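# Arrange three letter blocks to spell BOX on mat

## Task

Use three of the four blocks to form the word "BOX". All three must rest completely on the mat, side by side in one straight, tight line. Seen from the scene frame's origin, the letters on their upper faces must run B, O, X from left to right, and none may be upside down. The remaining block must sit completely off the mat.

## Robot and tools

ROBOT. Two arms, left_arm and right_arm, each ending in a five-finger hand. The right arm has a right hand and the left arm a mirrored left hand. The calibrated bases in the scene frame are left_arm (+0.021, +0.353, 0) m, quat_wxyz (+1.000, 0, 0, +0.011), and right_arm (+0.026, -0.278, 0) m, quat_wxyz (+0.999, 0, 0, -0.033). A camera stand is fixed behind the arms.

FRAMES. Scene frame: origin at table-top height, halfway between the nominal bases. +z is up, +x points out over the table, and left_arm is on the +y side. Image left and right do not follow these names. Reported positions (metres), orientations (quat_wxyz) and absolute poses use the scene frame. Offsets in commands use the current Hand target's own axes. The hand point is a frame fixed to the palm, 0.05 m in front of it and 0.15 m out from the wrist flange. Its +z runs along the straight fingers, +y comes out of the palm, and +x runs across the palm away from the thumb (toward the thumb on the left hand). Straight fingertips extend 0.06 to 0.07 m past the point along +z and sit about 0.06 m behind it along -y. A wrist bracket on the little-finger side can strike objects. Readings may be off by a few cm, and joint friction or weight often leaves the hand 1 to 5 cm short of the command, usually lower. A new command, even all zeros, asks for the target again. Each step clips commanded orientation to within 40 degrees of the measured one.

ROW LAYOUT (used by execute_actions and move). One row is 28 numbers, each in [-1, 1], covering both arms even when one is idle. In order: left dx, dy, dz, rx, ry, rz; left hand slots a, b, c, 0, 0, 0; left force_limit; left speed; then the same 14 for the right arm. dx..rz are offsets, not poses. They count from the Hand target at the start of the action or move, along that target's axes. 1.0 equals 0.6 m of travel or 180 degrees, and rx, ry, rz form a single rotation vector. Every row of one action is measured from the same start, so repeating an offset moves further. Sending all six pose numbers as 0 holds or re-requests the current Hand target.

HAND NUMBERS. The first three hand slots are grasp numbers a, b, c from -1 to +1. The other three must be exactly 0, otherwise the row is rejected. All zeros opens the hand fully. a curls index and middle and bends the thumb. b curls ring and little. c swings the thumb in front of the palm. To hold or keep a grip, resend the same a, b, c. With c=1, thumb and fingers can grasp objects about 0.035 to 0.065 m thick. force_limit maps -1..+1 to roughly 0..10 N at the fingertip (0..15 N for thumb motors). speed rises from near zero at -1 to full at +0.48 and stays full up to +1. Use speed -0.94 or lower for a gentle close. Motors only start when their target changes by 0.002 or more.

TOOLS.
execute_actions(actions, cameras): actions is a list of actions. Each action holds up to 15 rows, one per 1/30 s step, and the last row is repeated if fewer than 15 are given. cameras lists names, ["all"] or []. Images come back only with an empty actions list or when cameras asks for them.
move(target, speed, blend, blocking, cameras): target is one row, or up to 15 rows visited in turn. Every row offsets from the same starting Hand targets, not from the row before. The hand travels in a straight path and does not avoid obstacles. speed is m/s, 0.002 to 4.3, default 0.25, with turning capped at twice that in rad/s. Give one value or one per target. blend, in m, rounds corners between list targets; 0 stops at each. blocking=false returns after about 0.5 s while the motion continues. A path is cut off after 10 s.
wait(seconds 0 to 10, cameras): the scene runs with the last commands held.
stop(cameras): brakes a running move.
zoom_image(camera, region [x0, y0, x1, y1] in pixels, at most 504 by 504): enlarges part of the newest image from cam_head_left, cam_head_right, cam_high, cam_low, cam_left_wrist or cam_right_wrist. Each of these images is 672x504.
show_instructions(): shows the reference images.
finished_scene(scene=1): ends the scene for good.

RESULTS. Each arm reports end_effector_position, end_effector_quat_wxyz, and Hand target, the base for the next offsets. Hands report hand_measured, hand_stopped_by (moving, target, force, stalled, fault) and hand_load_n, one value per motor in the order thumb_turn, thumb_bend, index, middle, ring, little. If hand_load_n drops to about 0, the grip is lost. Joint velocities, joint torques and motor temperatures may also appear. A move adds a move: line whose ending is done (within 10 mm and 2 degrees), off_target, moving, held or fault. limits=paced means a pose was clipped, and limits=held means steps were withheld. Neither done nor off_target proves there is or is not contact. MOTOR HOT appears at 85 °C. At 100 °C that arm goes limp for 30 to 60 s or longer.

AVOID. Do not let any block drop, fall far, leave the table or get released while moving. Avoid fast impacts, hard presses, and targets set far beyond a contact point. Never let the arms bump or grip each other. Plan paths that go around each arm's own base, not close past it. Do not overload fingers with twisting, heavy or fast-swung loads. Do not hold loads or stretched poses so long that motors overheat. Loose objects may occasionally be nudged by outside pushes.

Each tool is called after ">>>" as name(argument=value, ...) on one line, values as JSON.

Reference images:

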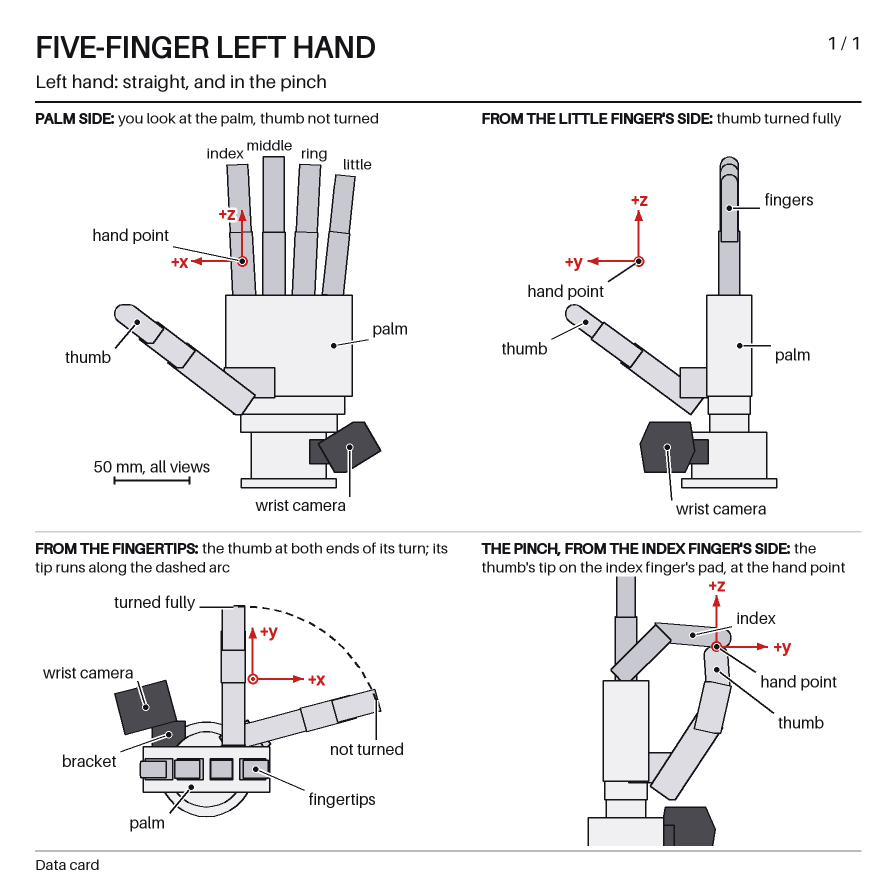

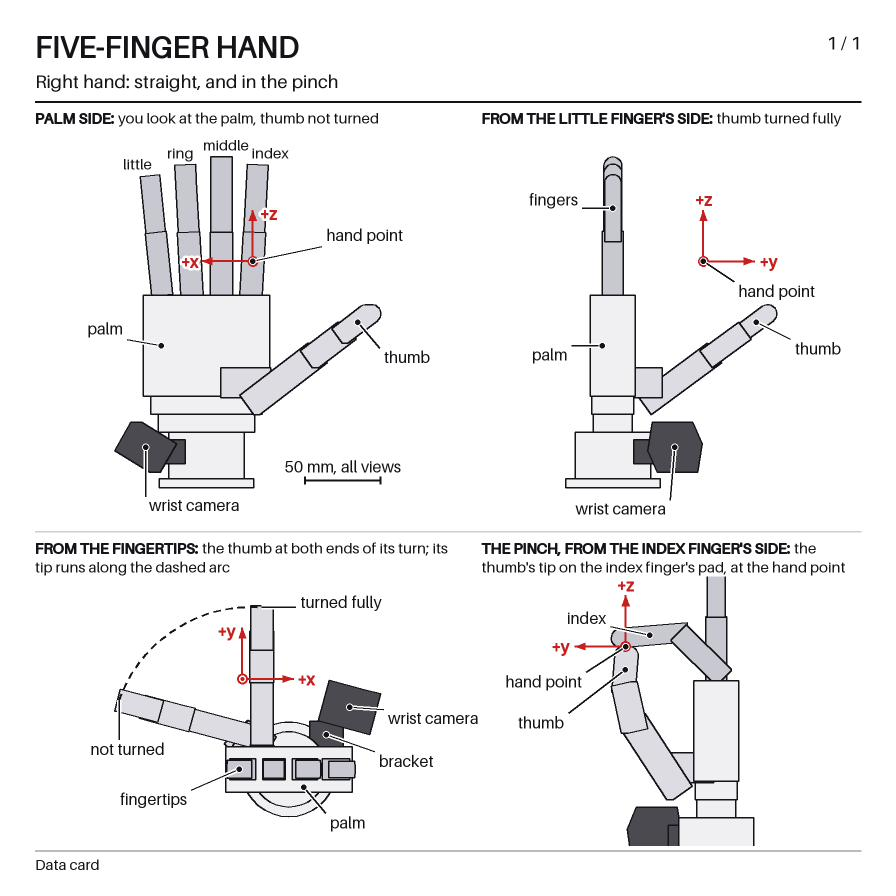

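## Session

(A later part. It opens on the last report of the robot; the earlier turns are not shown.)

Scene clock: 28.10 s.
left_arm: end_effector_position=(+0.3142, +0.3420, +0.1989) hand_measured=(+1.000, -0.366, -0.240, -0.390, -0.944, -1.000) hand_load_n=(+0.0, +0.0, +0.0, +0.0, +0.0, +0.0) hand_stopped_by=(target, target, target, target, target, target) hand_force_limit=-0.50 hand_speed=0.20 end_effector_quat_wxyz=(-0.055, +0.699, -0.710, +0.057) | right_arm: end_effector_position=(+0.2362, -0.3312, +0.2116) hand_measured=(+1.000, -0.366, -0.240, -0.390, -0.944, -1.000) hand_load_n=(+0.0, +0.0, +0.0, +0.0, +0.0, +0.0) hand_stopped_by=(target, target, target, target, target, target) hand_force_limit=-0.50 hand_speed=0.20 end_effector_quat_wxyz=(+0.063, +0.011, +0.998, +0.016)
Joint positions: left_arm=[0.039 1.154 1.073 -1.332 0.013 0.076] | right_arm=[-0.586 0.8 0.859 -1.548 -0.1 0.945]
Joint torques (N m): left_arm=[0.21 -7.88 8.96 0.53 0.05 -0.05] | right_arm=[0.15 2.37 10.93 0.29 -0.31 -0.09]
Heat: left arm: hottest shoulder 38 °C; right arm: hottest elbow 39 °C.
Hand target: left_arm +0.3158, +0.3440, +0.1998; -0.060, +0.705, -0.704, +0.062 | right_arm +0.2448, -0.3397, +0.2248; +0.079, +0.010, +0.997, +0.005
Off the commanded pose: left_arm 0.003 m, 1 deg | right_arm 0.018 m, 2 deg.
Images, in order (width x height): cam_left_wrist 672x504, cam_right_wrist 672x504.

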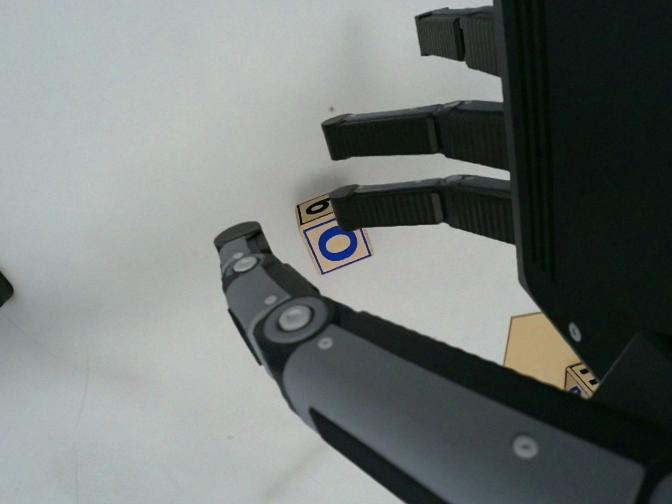

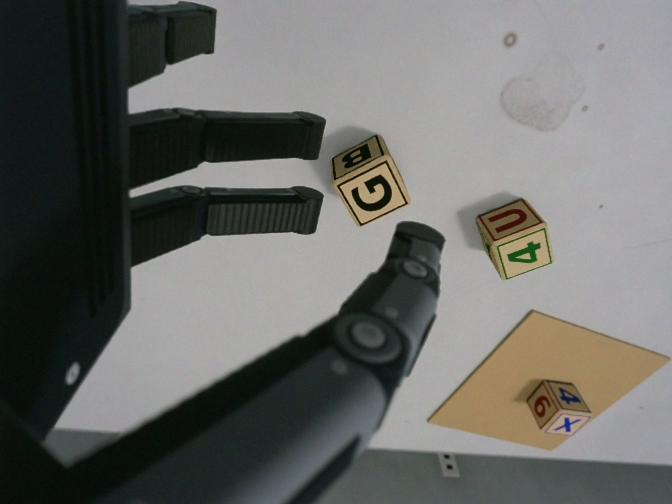

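>>> move(target=[0,0,0,0,0,0,0.1,0,1,0,0,0,-0.5,0.2,-0.372,0.424,0.106,0,0,-0.5,0,0,0,0,0,0,-0.5,0.2], speed=0.4, cameras=["all"])

Scene clock: 35.93 s.
left_arm: end_effector_position=(+0.3142, +0.3420, +0.1989) hand_measured=(+1.000, -0.576, -0.800, -0.950, -0.986, -1.000) hand_load_n=(+0.0, -0.5, +0.0, +0.0, +0.0, +0.0) hand_stopped_by=(target, target, target, target, target, target) hand_force_limit=-0.50 hand_speed=0.20 end_effector_quat_wxyz=(-0.055, +0.699, -0.710, +0.057) | right_arm: end_effector_position=(+0.4655, -0.0942, +0.1832) hand_measured=(-1.000, -1.000, -1.000, -1.000, -1.000, -1.000) hand_load_n=(+0.0, +0.0, +0.0, +0.0, +0.0, +0.0) hand_stopped_by=(target, target, target, target, target, target) hand_force_limit=-0.50 hand_speed=0.20 end_effector_quat_wxyz=(-0.044, +0.694, -0.717, +0.044)
Joint positions: left_arm=[0.039 1.154 1.073 -1.332 0.013 0.076] | right_arm=[0.377 1.625 1.498 -1.326 0.04 0.341]
Joint torques (N m): left_arm=[0.26 -7.82 8.96 0.51 0.04 -0.06] | right_arm=[0.56 -10.52 12.48 -0.47 0.03 -0.1]
Motor temperatures (°C): left_arm=[32 38 33 33 27 28] | right_arm=[32 32 40 30 27 28]
Heat: left arm: hottest shoulder 38 °C; right arm: hottest elbow 40 °C.
Hand target: left_arm +0.3157, +0.3440, +0.1998; -0.060, +0.705, -0.704, +0.062 | right_arm +0.4798, -0.0893, +0.1998; -0.059, +0.698, -0.712, +0.053
Off the commanded pose: left_arm 0.003 m, 1 deg | right_arm 0.023 m, 2 deg.
move: off_target (right_arm)

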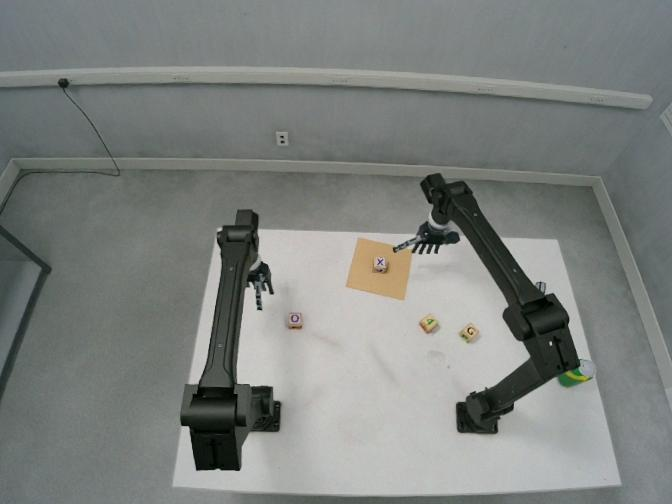

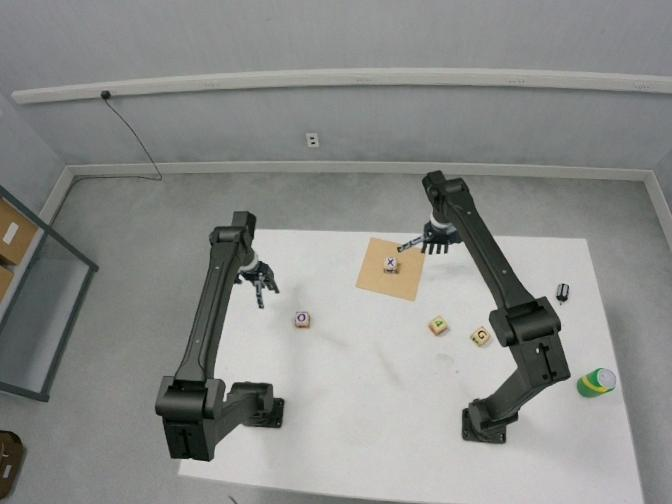

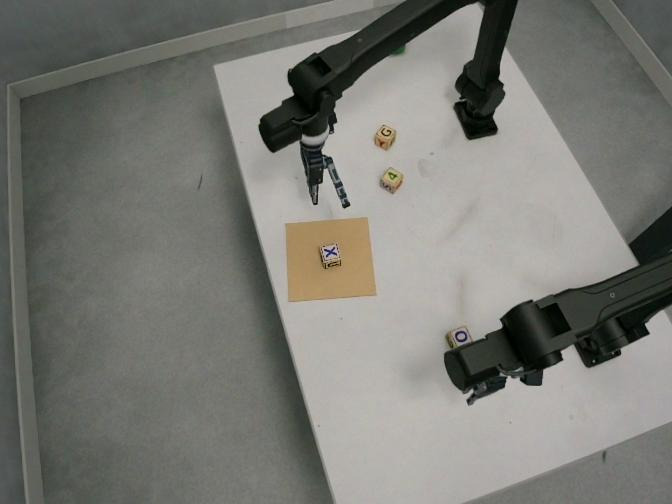

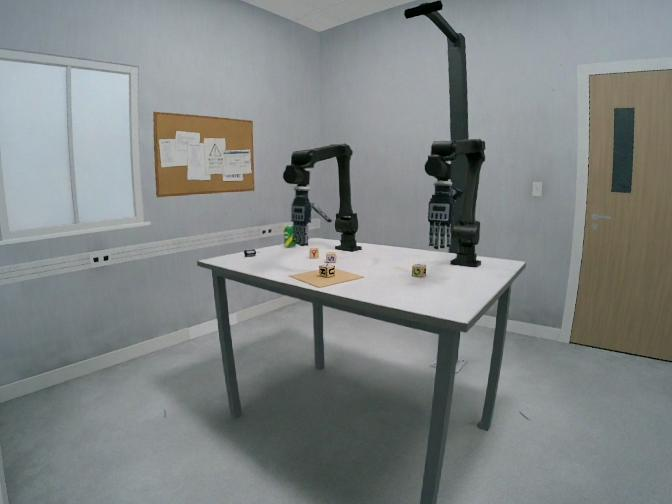

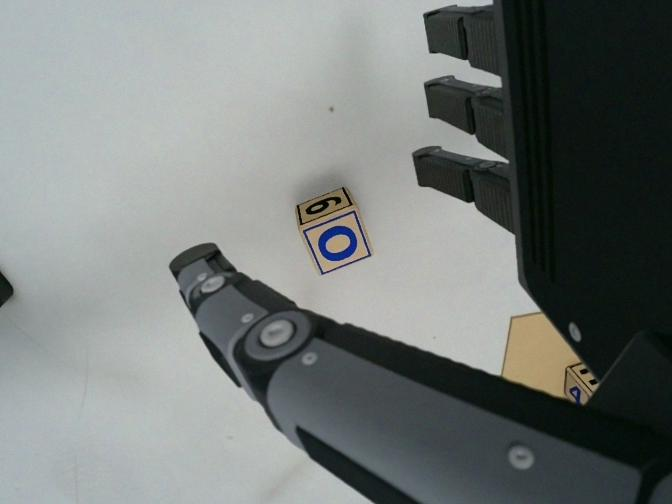

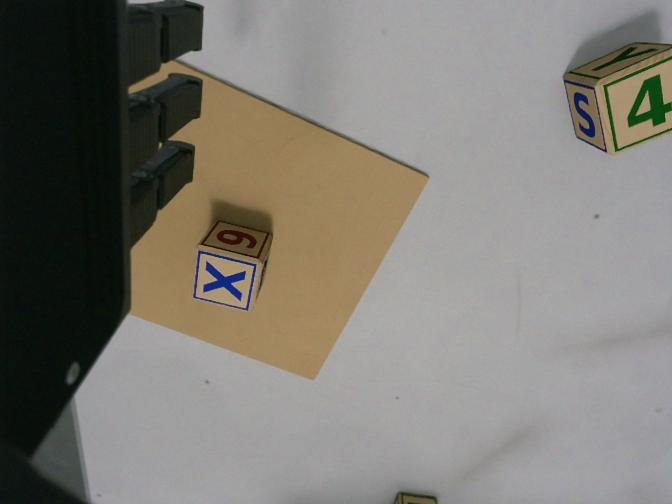

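>>> zoom_image(camera="cam_right_wrist", region=[180, 210, 290, 320])

>>> zoom_image(camera="cam_left_wrist", region=[285, 180, 385, 280])

Scaled by 4.582.

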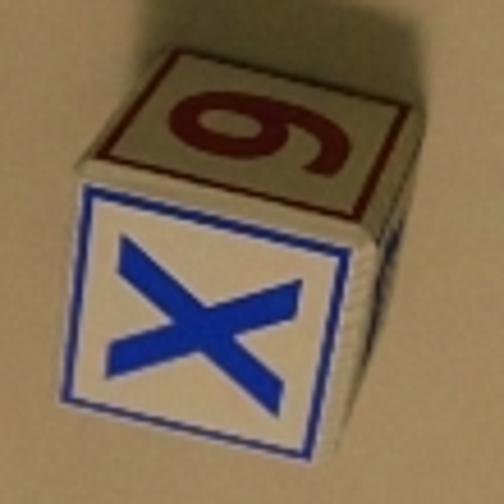

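Scaled by 5.040.

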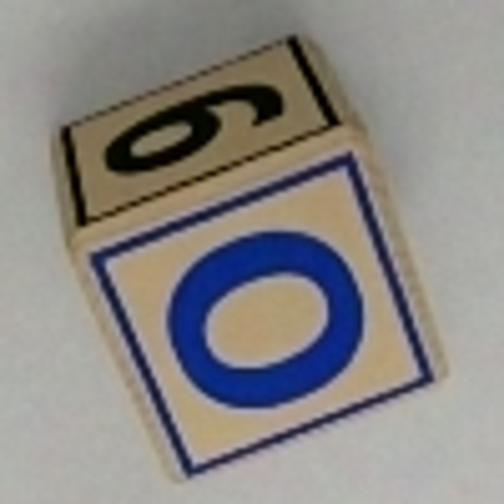

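>>> zoom_image(camera="cam_right_wrist", region=[190, 245, 262, 317])

>>> zoom_image(camera="cam_left_wrist", region=[300, 205, 376, 278])

Scaled by 7.000.

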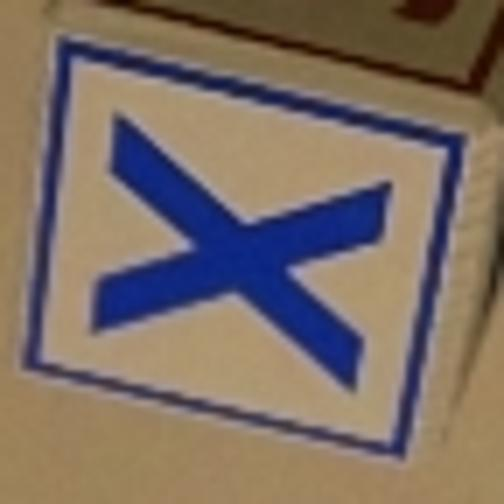

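Scaled by 6.632.

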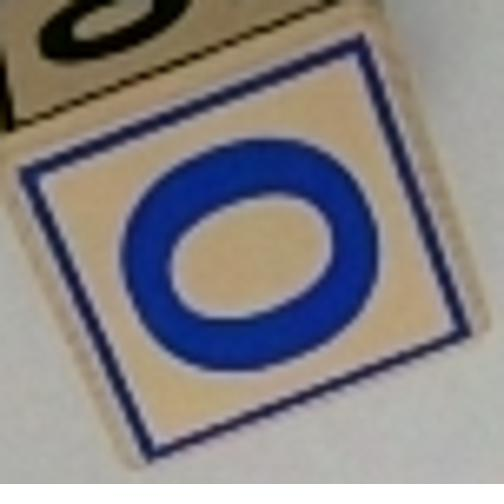

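>>> zoom_image(camera="cam_head_left", region=[362, 247, 398, 283])

>>> zoom_image(camera="cam_head_left", region=[340, 230, 420, 310])

>>> zoom_image(camera="cam_head_left", region=[270, 300, 320, 350])

>>> zoom_image(camera="cam_head_left", region=[410, 305, 490, 355])

Scaled by 14.000.

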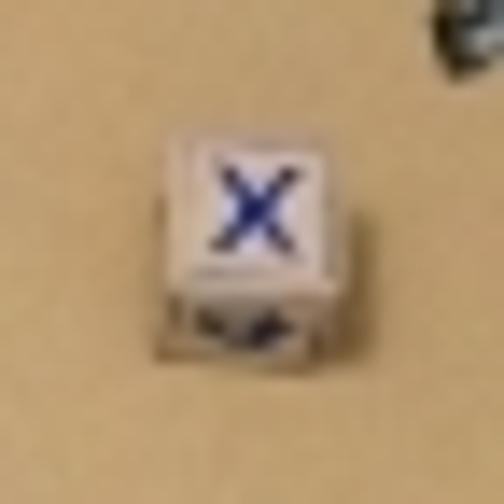

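Scaled by 6.300.

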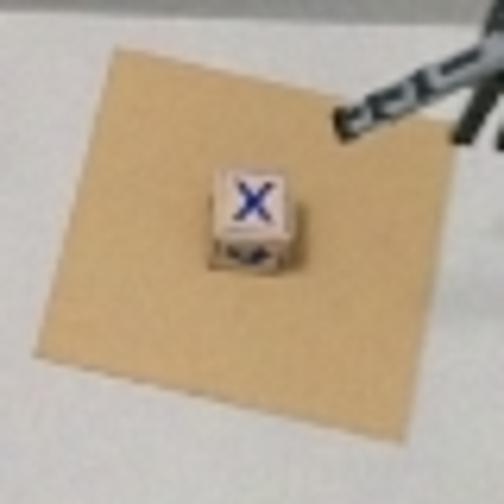

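Scaled by 10.080.

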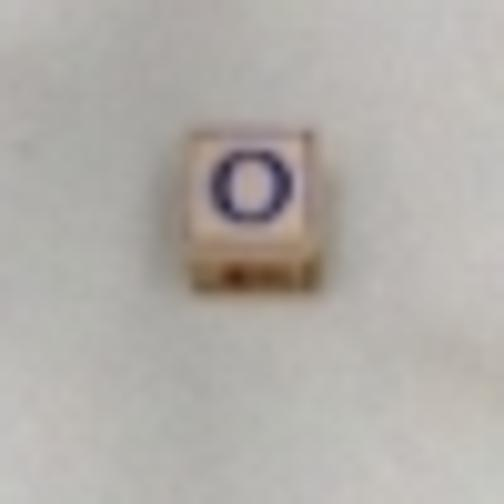

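Scaled by 6.300.

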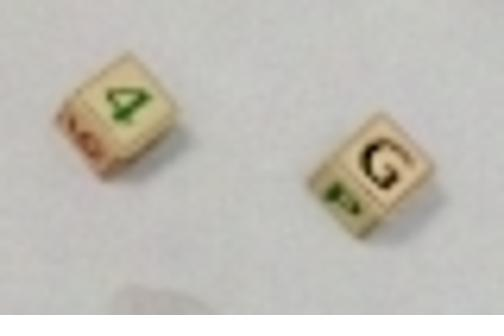

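>>> move(target=[0,0,0,0,0,0,0.1,0,1,0,0,0,-0.5,0.2,-0.01,-0.013,0.0825,0,0,0,0,0,0,0,0,0,-0.5,0.2], speed=0.15, cameras=["cam_low", "cam_high", "cam_head_left", "cam_head_right", "cam_right_wrist"])

>>> zoom_image(camera="cam_low", region=[270, 200, 370, 300])

Scene clock: 41.47 s.
left_arm: end_effector_position=(+0.3142, +0.3420, +0.1989) hand_measured=(+1.000, -0.576, -0.800, -0.950, -0.986, -1.000) hand_load_n=(+0.0, +0.0, +0.0, +0.5, +0.0, +0.0) hand_stopped_by=(target, target, target, target, target, target) hand_force_limit=-0.50 hand_speed=0.20 end_effector_quat_wxyz=(-0.055, +0.699, -0.710, +0.057) | right_arm: end_effector_position=(+0.4892, -0.0866, +0.1506) hand_measured=(-1.000, -1.000, -1.000, -1.000, -1.000, -1.000) hand_load_n=(+0.0, +0.0, +0.0, +0.0, +0.0, +0.0) hand_stopped_by=(target, target, target, target, target, target) hand_force_limit=-0.50 hand_speed=0.20 end_effector_quat_wxyz=(-0.050, +0.694, -0.717, +0.047)
Joint positions: left_arm=[0.039 1.154 1.073 -1.332 0.013 0.076] | right_arm=[0.377 1.693 1.498 -1.244 0.04 0.341]
Joint torques (N m): left_arm=[0.21 -7.82 8.95 0.54 0.04 -0.06] | right_arm=[0.97 -10.93 8.75 0.51 0.07 -0.03]
Heat: left arm: hottest shoulder 38 °C; right arm: hottest elbow 40 °C.
Hand target: left_arm +0.3157, +0.3440, +0.1998; -0.060, +0.705, -0.704, +0.062 | right_arm +0.4954, -0.0831, +0.1522; -0.059, +0.698, -0.712, +0.053
Off the commanded pose: left_arm 0.003 m, 1 deg | right_arm 0.007 m, 1 deg.
move: done
Images, in order (width x height): cam_head_left 672x504, cam_head_right 672x504, cam_high 672x504, cam_low 672x504, cam_right_wrist 672x504.

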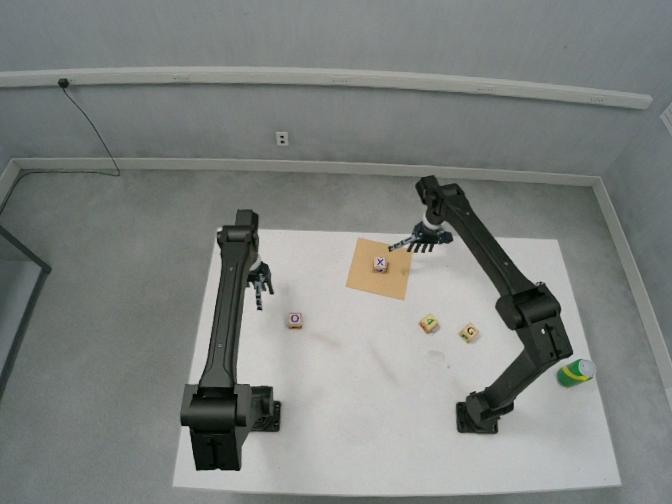

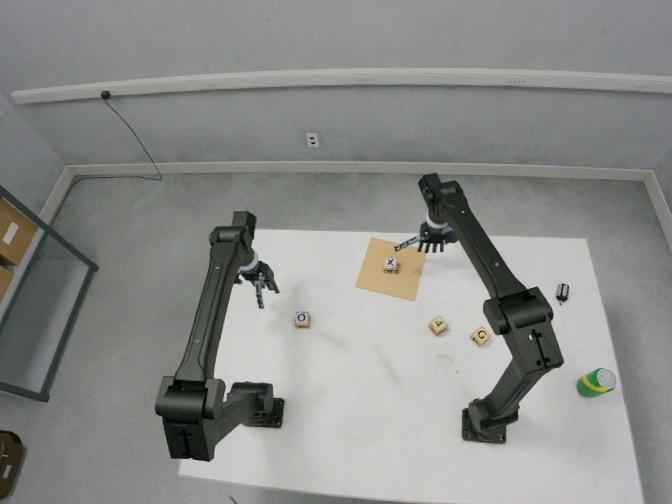

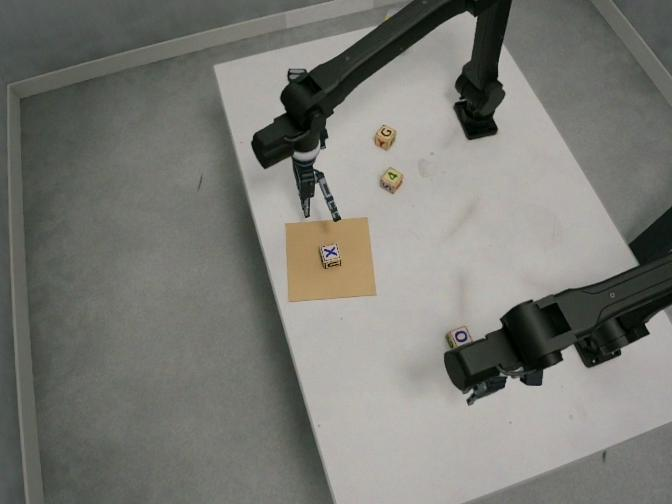

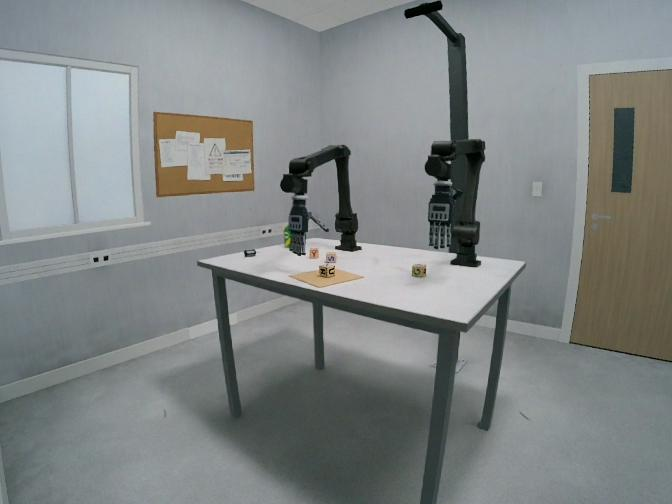

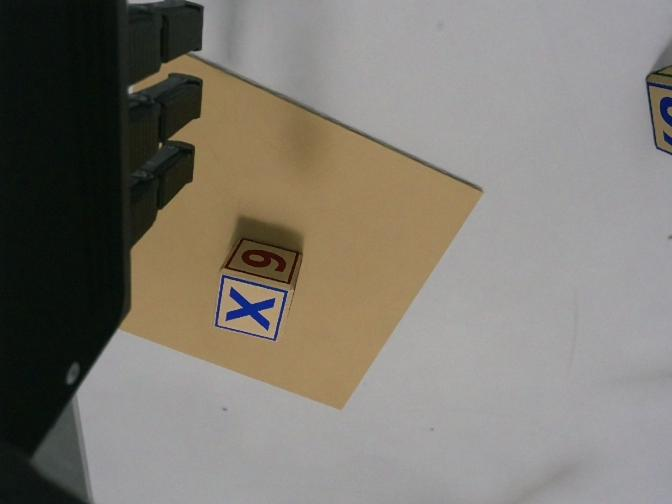

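Scaled by 5.040.

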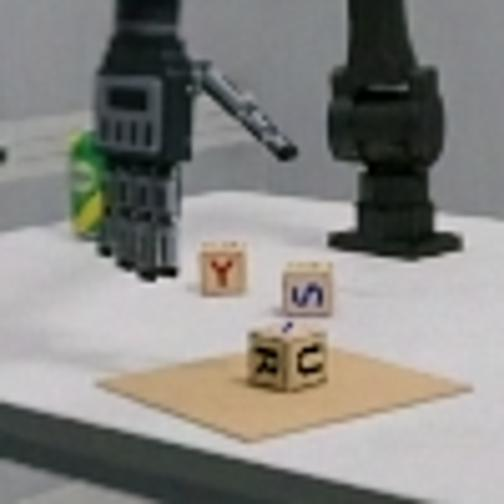

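>>> zoom_image(camera="cam_head_left", region=[375, 210, 465, 280])

>>> zoom_image(camera="cam_head_right", region=[375, 210, 465, 280])

>>> zoom_image(camera="cam_high", region=[280, 150, 380, 310])

Scaled by 5.600.

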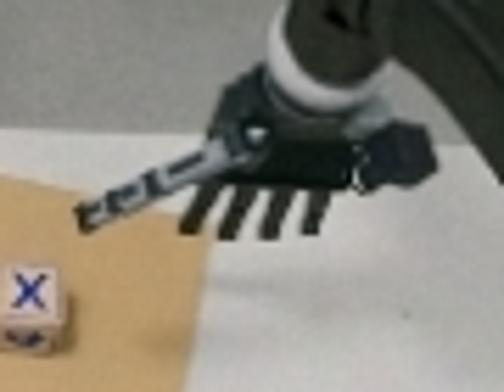

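Scaled by 5.600.

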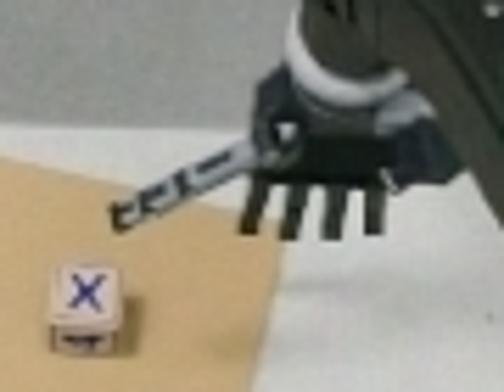

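Scaled by 3.150.

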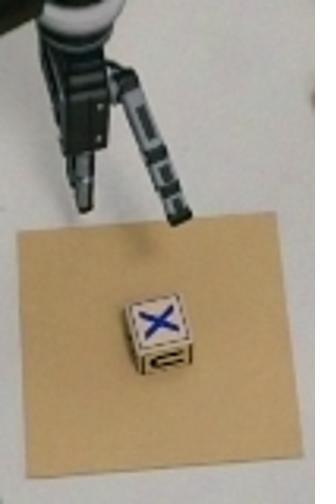

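>>> move(target=[0.540,-0.078,-0.019,0.2664,0.1591,0.2251,0.1,0,1,0,0,0,-0.5,0.2,0.8985,0.2648,-0.3012,0.0028,0.0448,0.28,0,0,0,0,0,0,-0.5,0.2], speed=0.35, cameras=["cam_head_left", "cam_high", "cam_left_wrist"])

Scene clock: 47.93 s.
left_arm: end_effector_position=(+0.3602, +0.0249, +0.2219) hand_measured=(+1.000, -0.576, -0.800, -0.950, -0.986, -1.000) hand_load_n=(+0.0, +0.0, +0.0, +0.0, +0.0, +0.0) hand_stopped_by=(target, target, target, target, target, target) hand_force_limit=-0.50 hand_speed=0.20 end_effector_quat_wxyz=(+0.182, -0.317, +0.803, -0.471) | right_arm: end_effector_position=(+0.2928, -0.6122, +0.2826) hand_measured=(-1.000, -1.000, -1.000, -1.000, -1.000, -1.000) hand_load_n=(+0.0, +0.0, +0.0, +0.0, +0.0, +0.0) hand_stopped_by=(target, target, target, target, target, target) hand_force_limit=-0.50 hand_speed=0.20 end_effector_quat_wxyz=(+0.024, -0.316, +0.947, -0.056)
Joint positions: left_arm=[-0.673 1.073 0.837 -0.282 0.153 0.079] | right_arm=[-0.903 1.534 1.65 -1.567 -0.016 -0.041]
Joint torques (N m): left_arm=[-1.2 -6.24 10.15 2.09 0.14 0.1] | right_arm=[0.73 -9.93 12.7 -0.23 -0.23 -0.08]
Heat: left arm: hottest shoulder 38 °C; right arm: hottest elbow 41 °C.
Hand target: left_arm +0.3602, +0.0202, +0.2200; +0.182, -0.308, +0.804, -0.474 | right_arm +0.3003, -0.6203, +0.2999; +0.030, -0.323, +0.943, -0.073
Off the commanded pose: left_arm 0.005 m, 1 deg | right_arm 0.021 m, 2 deg.
move: off_target (right_arm)
Images, in order (width x height): cam_head_left 672x504, cam_high 672x504, cam_left_wrist 672x504.

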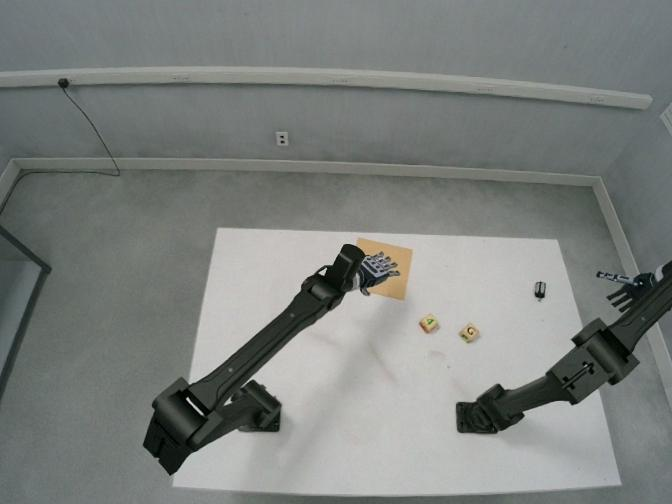

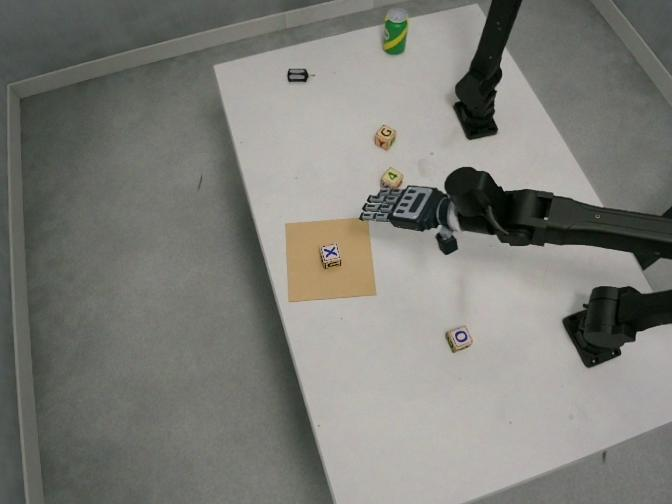

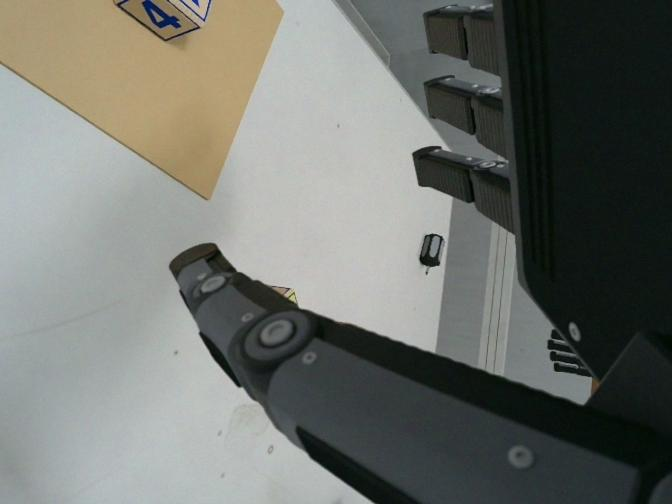

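>>> move(target=[0.4307,-0.0013,0.3463,0,0,0,0.1,0,1,0,0,0,-0.5,0.2,0,0,0,0,0,0,0,0,0,0,0,0,-0.5,0.2], speed=0.3, cameras=["cam_head_left", "cam_head_right", "cam_high", "cam_left_wrist", "cam_low"])

Scene clock: 50.60 s.
left_arm: end_effector_position=(+0.2824, -0.2673, +0.0997) hand_measured=(+1.000, -0.576, -0.800, -0.950, -0.986, -1.000) hand_load_n=(+0.0, +0.0, +0.0, +0.0, +0.0, +0.0) hand_stopped_by=(target, target, target, target, target, target) hand_force_limit=-0.50 hand_speed=0.20 end_effector_quat_wxyz=(+0.184, -0.304, +0.817, -0.454) | right_arm: end_effector_position=(+0.2927, -0.6121, +0.2826) hand_measured=(-1.000, -1.000, -1.000, -1.000, -1.000, -1.000) hand_load_n=(+0.0, +0.0, +0.0, +0.0, +0.0, +0.0) hand_stopped_by=(target, target, target, target, target, target) hand_force_limit=-0.50 hand_speed=0.20 end_effector_quat_wxyz=(+0.024, -0.316, +0.947, -0.055)
Joint positions: left_arm=[-1.226 1.733 1.182 -0.028 -0.317 -0.174] | right_arm=[-0.903 1.534 1.65 -1.567 -0.016 -0.042]
Joint torques (N m): left_arm=[-0.56 -15.27 13.45 1.48 -0.29 -0.06] | right_arm=[1.32 -9.17 12.94 -0.42 -0.24 -0.09]
Heat: left arm: hottest shoulder 38 °C; right arm: hottest elbow 41 °C.
Hand target: left_arm +0.2899, -0.2881, +0.1199; +0.182, -0.308, +0.804, -0.474 | right_arm +0.3003, -0.6203, +0.2999; +0.030, -0.323, +0.943, -0.073
Off the commanded pose: left_arm 0.030 m, 3 deg | right_arm 0.021 m, 2 deg.
move: off_target (left_arm, right_arm)
Images, in order (width x height): cam_head_left 672x504, cam_head_right 672x504, cam_high 672x504, cam_low 672x504, cam_left_wrist 672x504.

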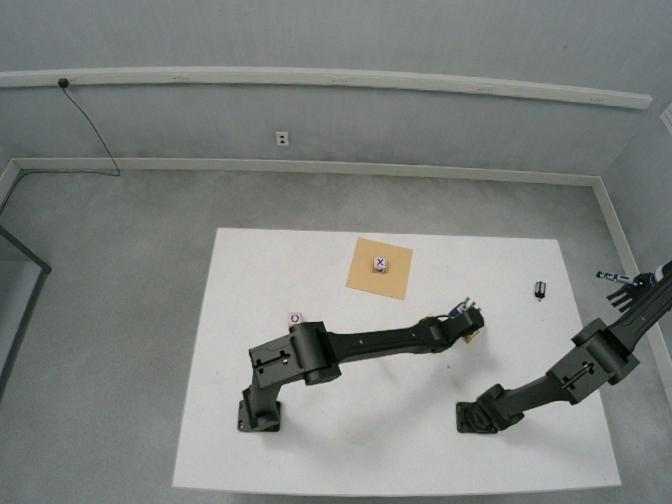

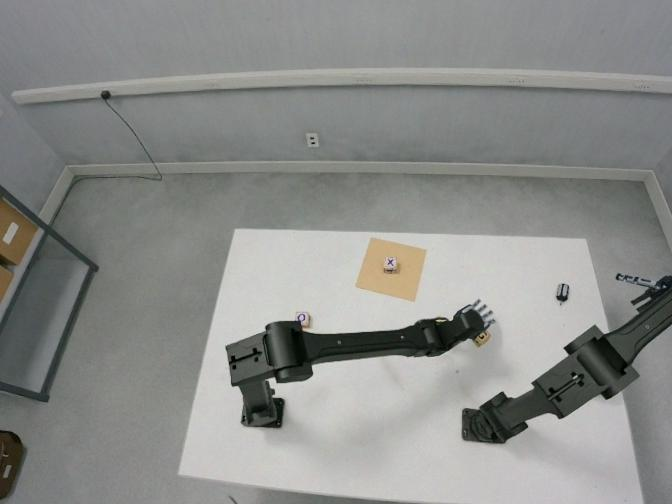

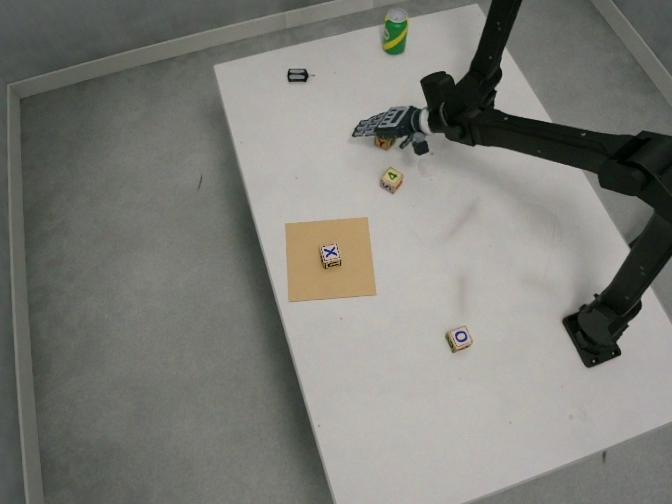

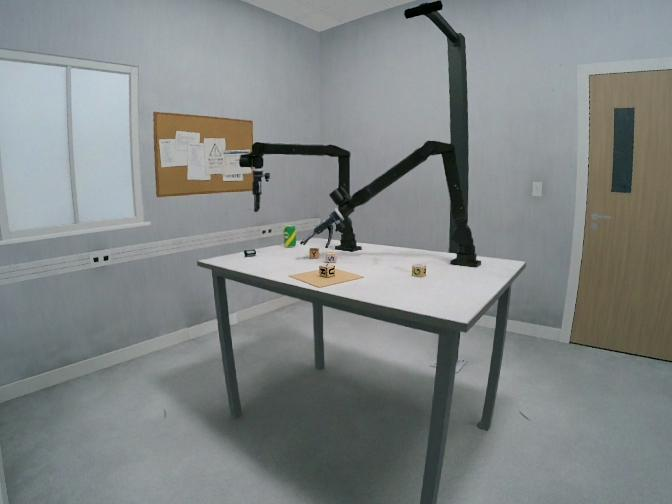

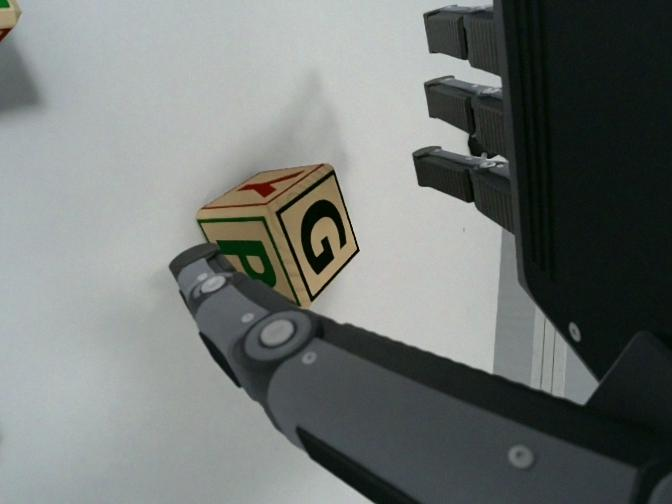

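>>> zoom_image(camera="cam_low", region=[290, 180, 370, 280])

>>> zoom_image(camera="cam_high", region=[340, 90, 450, 200])

>>> zoom_image(camera="cam_head_right", region=[420, 280, 520, 360])

Scaled by 5.040.

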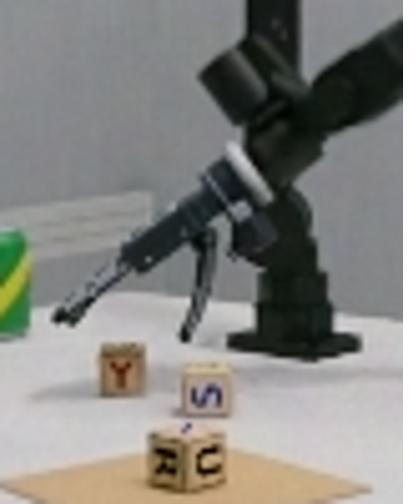

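Scaled by 4.582.

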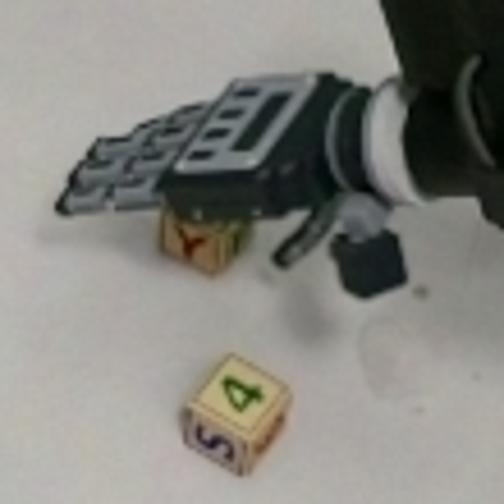

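Scaled by 5.040.

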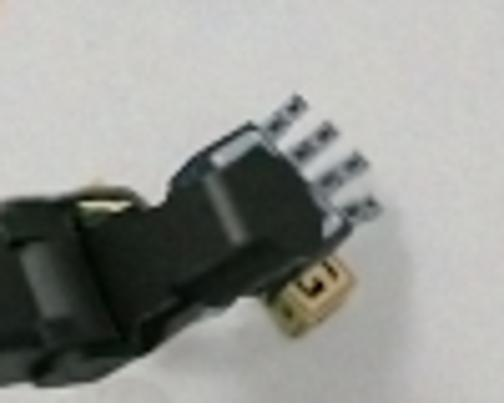

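>>> move(target=[0.033,-0.0052,0.0507,0,0,0,0.1,0,1,0,0,0,-0.5,0.2,0,0,0,0,0,0,0,0,0,0,0,0,-0.5,0.2], speed=0.1, cameras=["cam_left_wrist", "cam_low"])

>>> zoom_image(camera="cam_low", region=[290, 180, 370, 280])

Scene clock: 53.70 s.
left_arm: end_effector_position=(+0.2936, -0.3001, +0.0897) hand_measured=(+1.000, -0.576, -0.800, -0.950, -0.986, -1.000) hand_load_n=(+0.0, +0.0, +0.0, +0.0, +0.0, +0.0) hand_stopped_by=(target, target, target, target, target, target) hand_force_limit=-0.50 hand_speed=0.20 end_effector_quat_wxyz=(+0.186, -0.308, +0.813, -0.457) | right_arm: end_effector_position=(+0.2927, -0.6121, +0.2826) hand_measured=(-1.000, -1.000, -1.000, -1.000, -1.000, -1.000) hand_load_n=(+0.0, +0.0, +0.0, +0.0, +0.0, +0.0) hand_stopped_by=(target, target, target, target, target, target) hand_force_limit=-0.50 hand_speed=0.20 end_effector_quat_wxyz=(+0.024, -0.316, +0.947, -0.055)
Joint positions: left_arm=[-1.231 1.824 1.278 -0.028 -0.329 -0.182] | right_arm=[-0.903 1.534 1.65 -1.567 -0.016 -0.042]
Joint torques (N m): left_arm=[-1.38 -16.62 13.57 1.18 -0.29 -0.06] | right_arm=[0.85 -9.47 12.62 -0.49 -0.18 -0.06]
Heat: left arm: hottest shoulder 38 °C; right arm: hottest elbow 41 °C.
Hand target: left_arm +0.2941, -0.3222, +0.1077; +0.182, -0.308, +0.804, -0.474 | right_arm +0.3003, -0.6203, +0.2999; +0.030, -0.323, +0.943, -0.073
Off the commanded pose: left_arm 0.029 m, 2 deg | right_arm 0.021 m, 2 deg.
move: off_target (left_arm, right_arm)
Images, in order (width x height): cam_low 672x504, cam_left_wrist 672x504.

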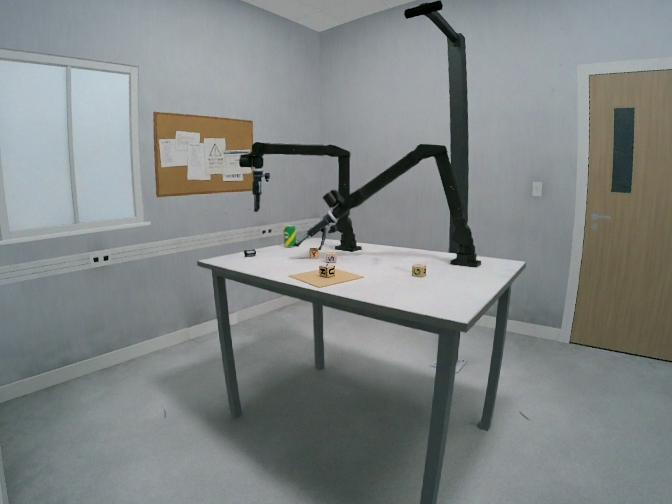

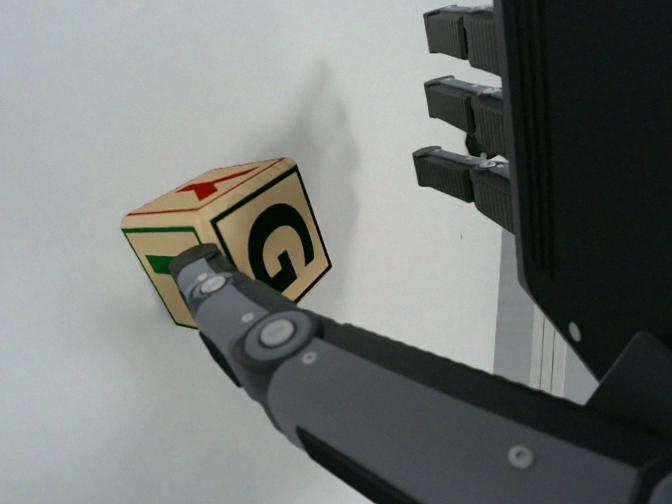

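Scaled by 5.040.

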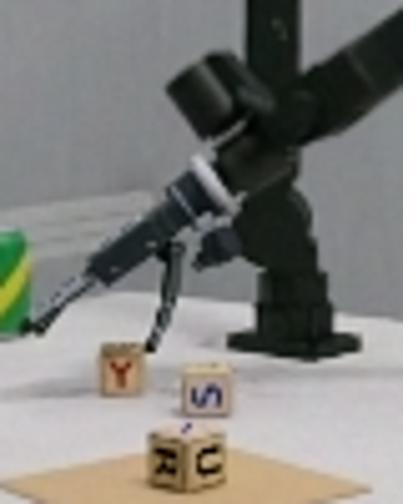

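>>> move(target=[0.0178,0.0478,0.0233,0,0,0,0.1,0,1,0,0,0,-0.5,0.2,0,0,0,0,0,0,0,0,0,0,0,0,-0.5,0.2], speed=0.08, cameras=["cam_left_wrist","cam_low","cam_head_left"])

Scene clock: 56.43 s.
left_arm: end_effector_position=(+0.2853, -0.3103, +0.0632) hand_measured=(+1.000, -0.576, -0.800, -0.950, -0.986, -1.000) hand_load_n=(+0.0, +0.0, +0.0, +0.0, +0.0, +0.0) hand_stopped_by=(target, target, target, target, target, target) hand_force_limit=-0.50 hand_speed=0.20 end_effector_quat_wxyz=(+0.186, -0.308, +0.814, -0.456) | right_arm: end_effector_position=(+0.2927, -0.6121, +0.2826) hand_measured=(-1.000, -1.000, -1.000, -1.000, -1.000, -1.000) hand_load_n=(+0.0, +0.0, +0.0, +0.0, +0.0, +0.0) hand_stopped_by=(target, target, target, target, target, target) hand_force_limit=-0.50 hand_speed=0.20 end_effector_quat_wxyz=(+0.024, -0.316, +0.947, -0.055)
Joint positions: left_arm=[-1.25 1.876 1.278 0.019 -0.345 -0.192] | right_arm=[-0.903 1.534 1.65 -1.567 -0.016 -0.042]
Joint torques (N m): left_arm=[-1.26 -17.26 11.47 1.96 -0.31 -0.05] | right_arm=[0.44 -9.88 12.77 -0.29 -0.22 -0.1]
Heat: left arm: hottest shoulder 38 °C; right arm: hottest elbow 42 °C.
Hand target: left_arm +0.2851, -0.3281, +0.0758; +0.182, -0.308, +0.804, -0.474 | right_arm +0.3003, -0.6203, +0.2999; +0.030, -0.323, +0.943, -0.073
Off the commanded pose: left_arm 0.022 m, 2 deg | right_arm 0.021 m, 2 deg.
move: off_target (left_arm, right_arm)
Images, in order (width x height): cam_head_left 672x504, cam_low 672x504, cam_left_wrist 672x504.

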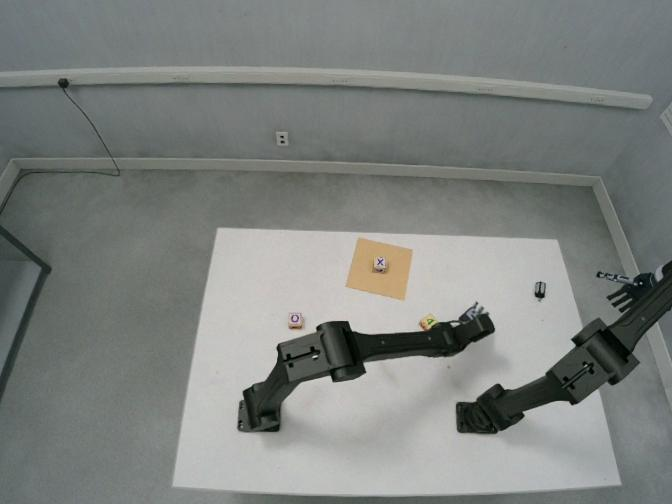

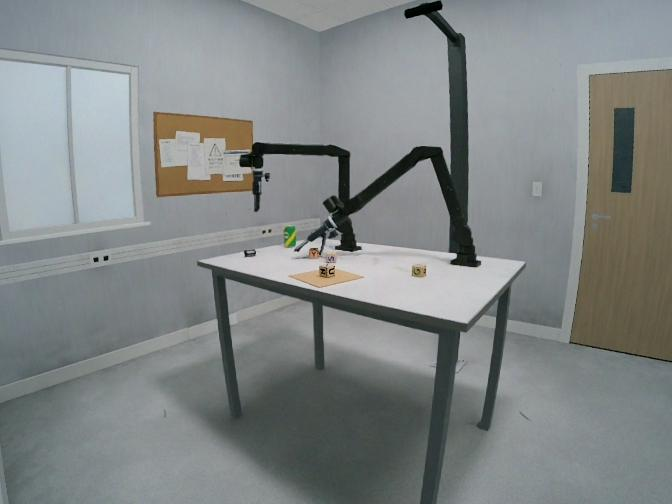

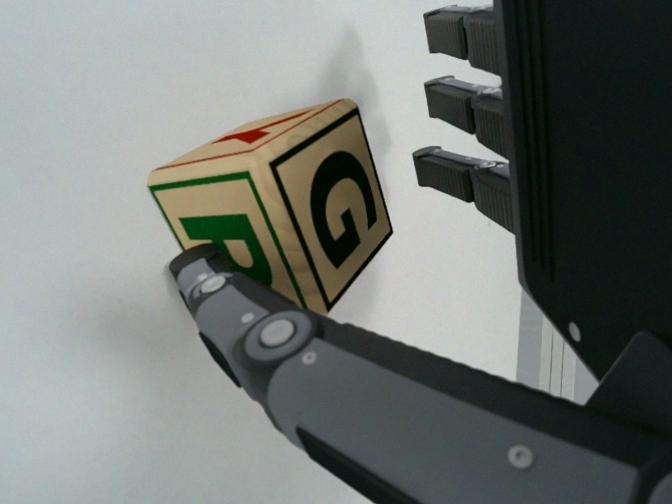

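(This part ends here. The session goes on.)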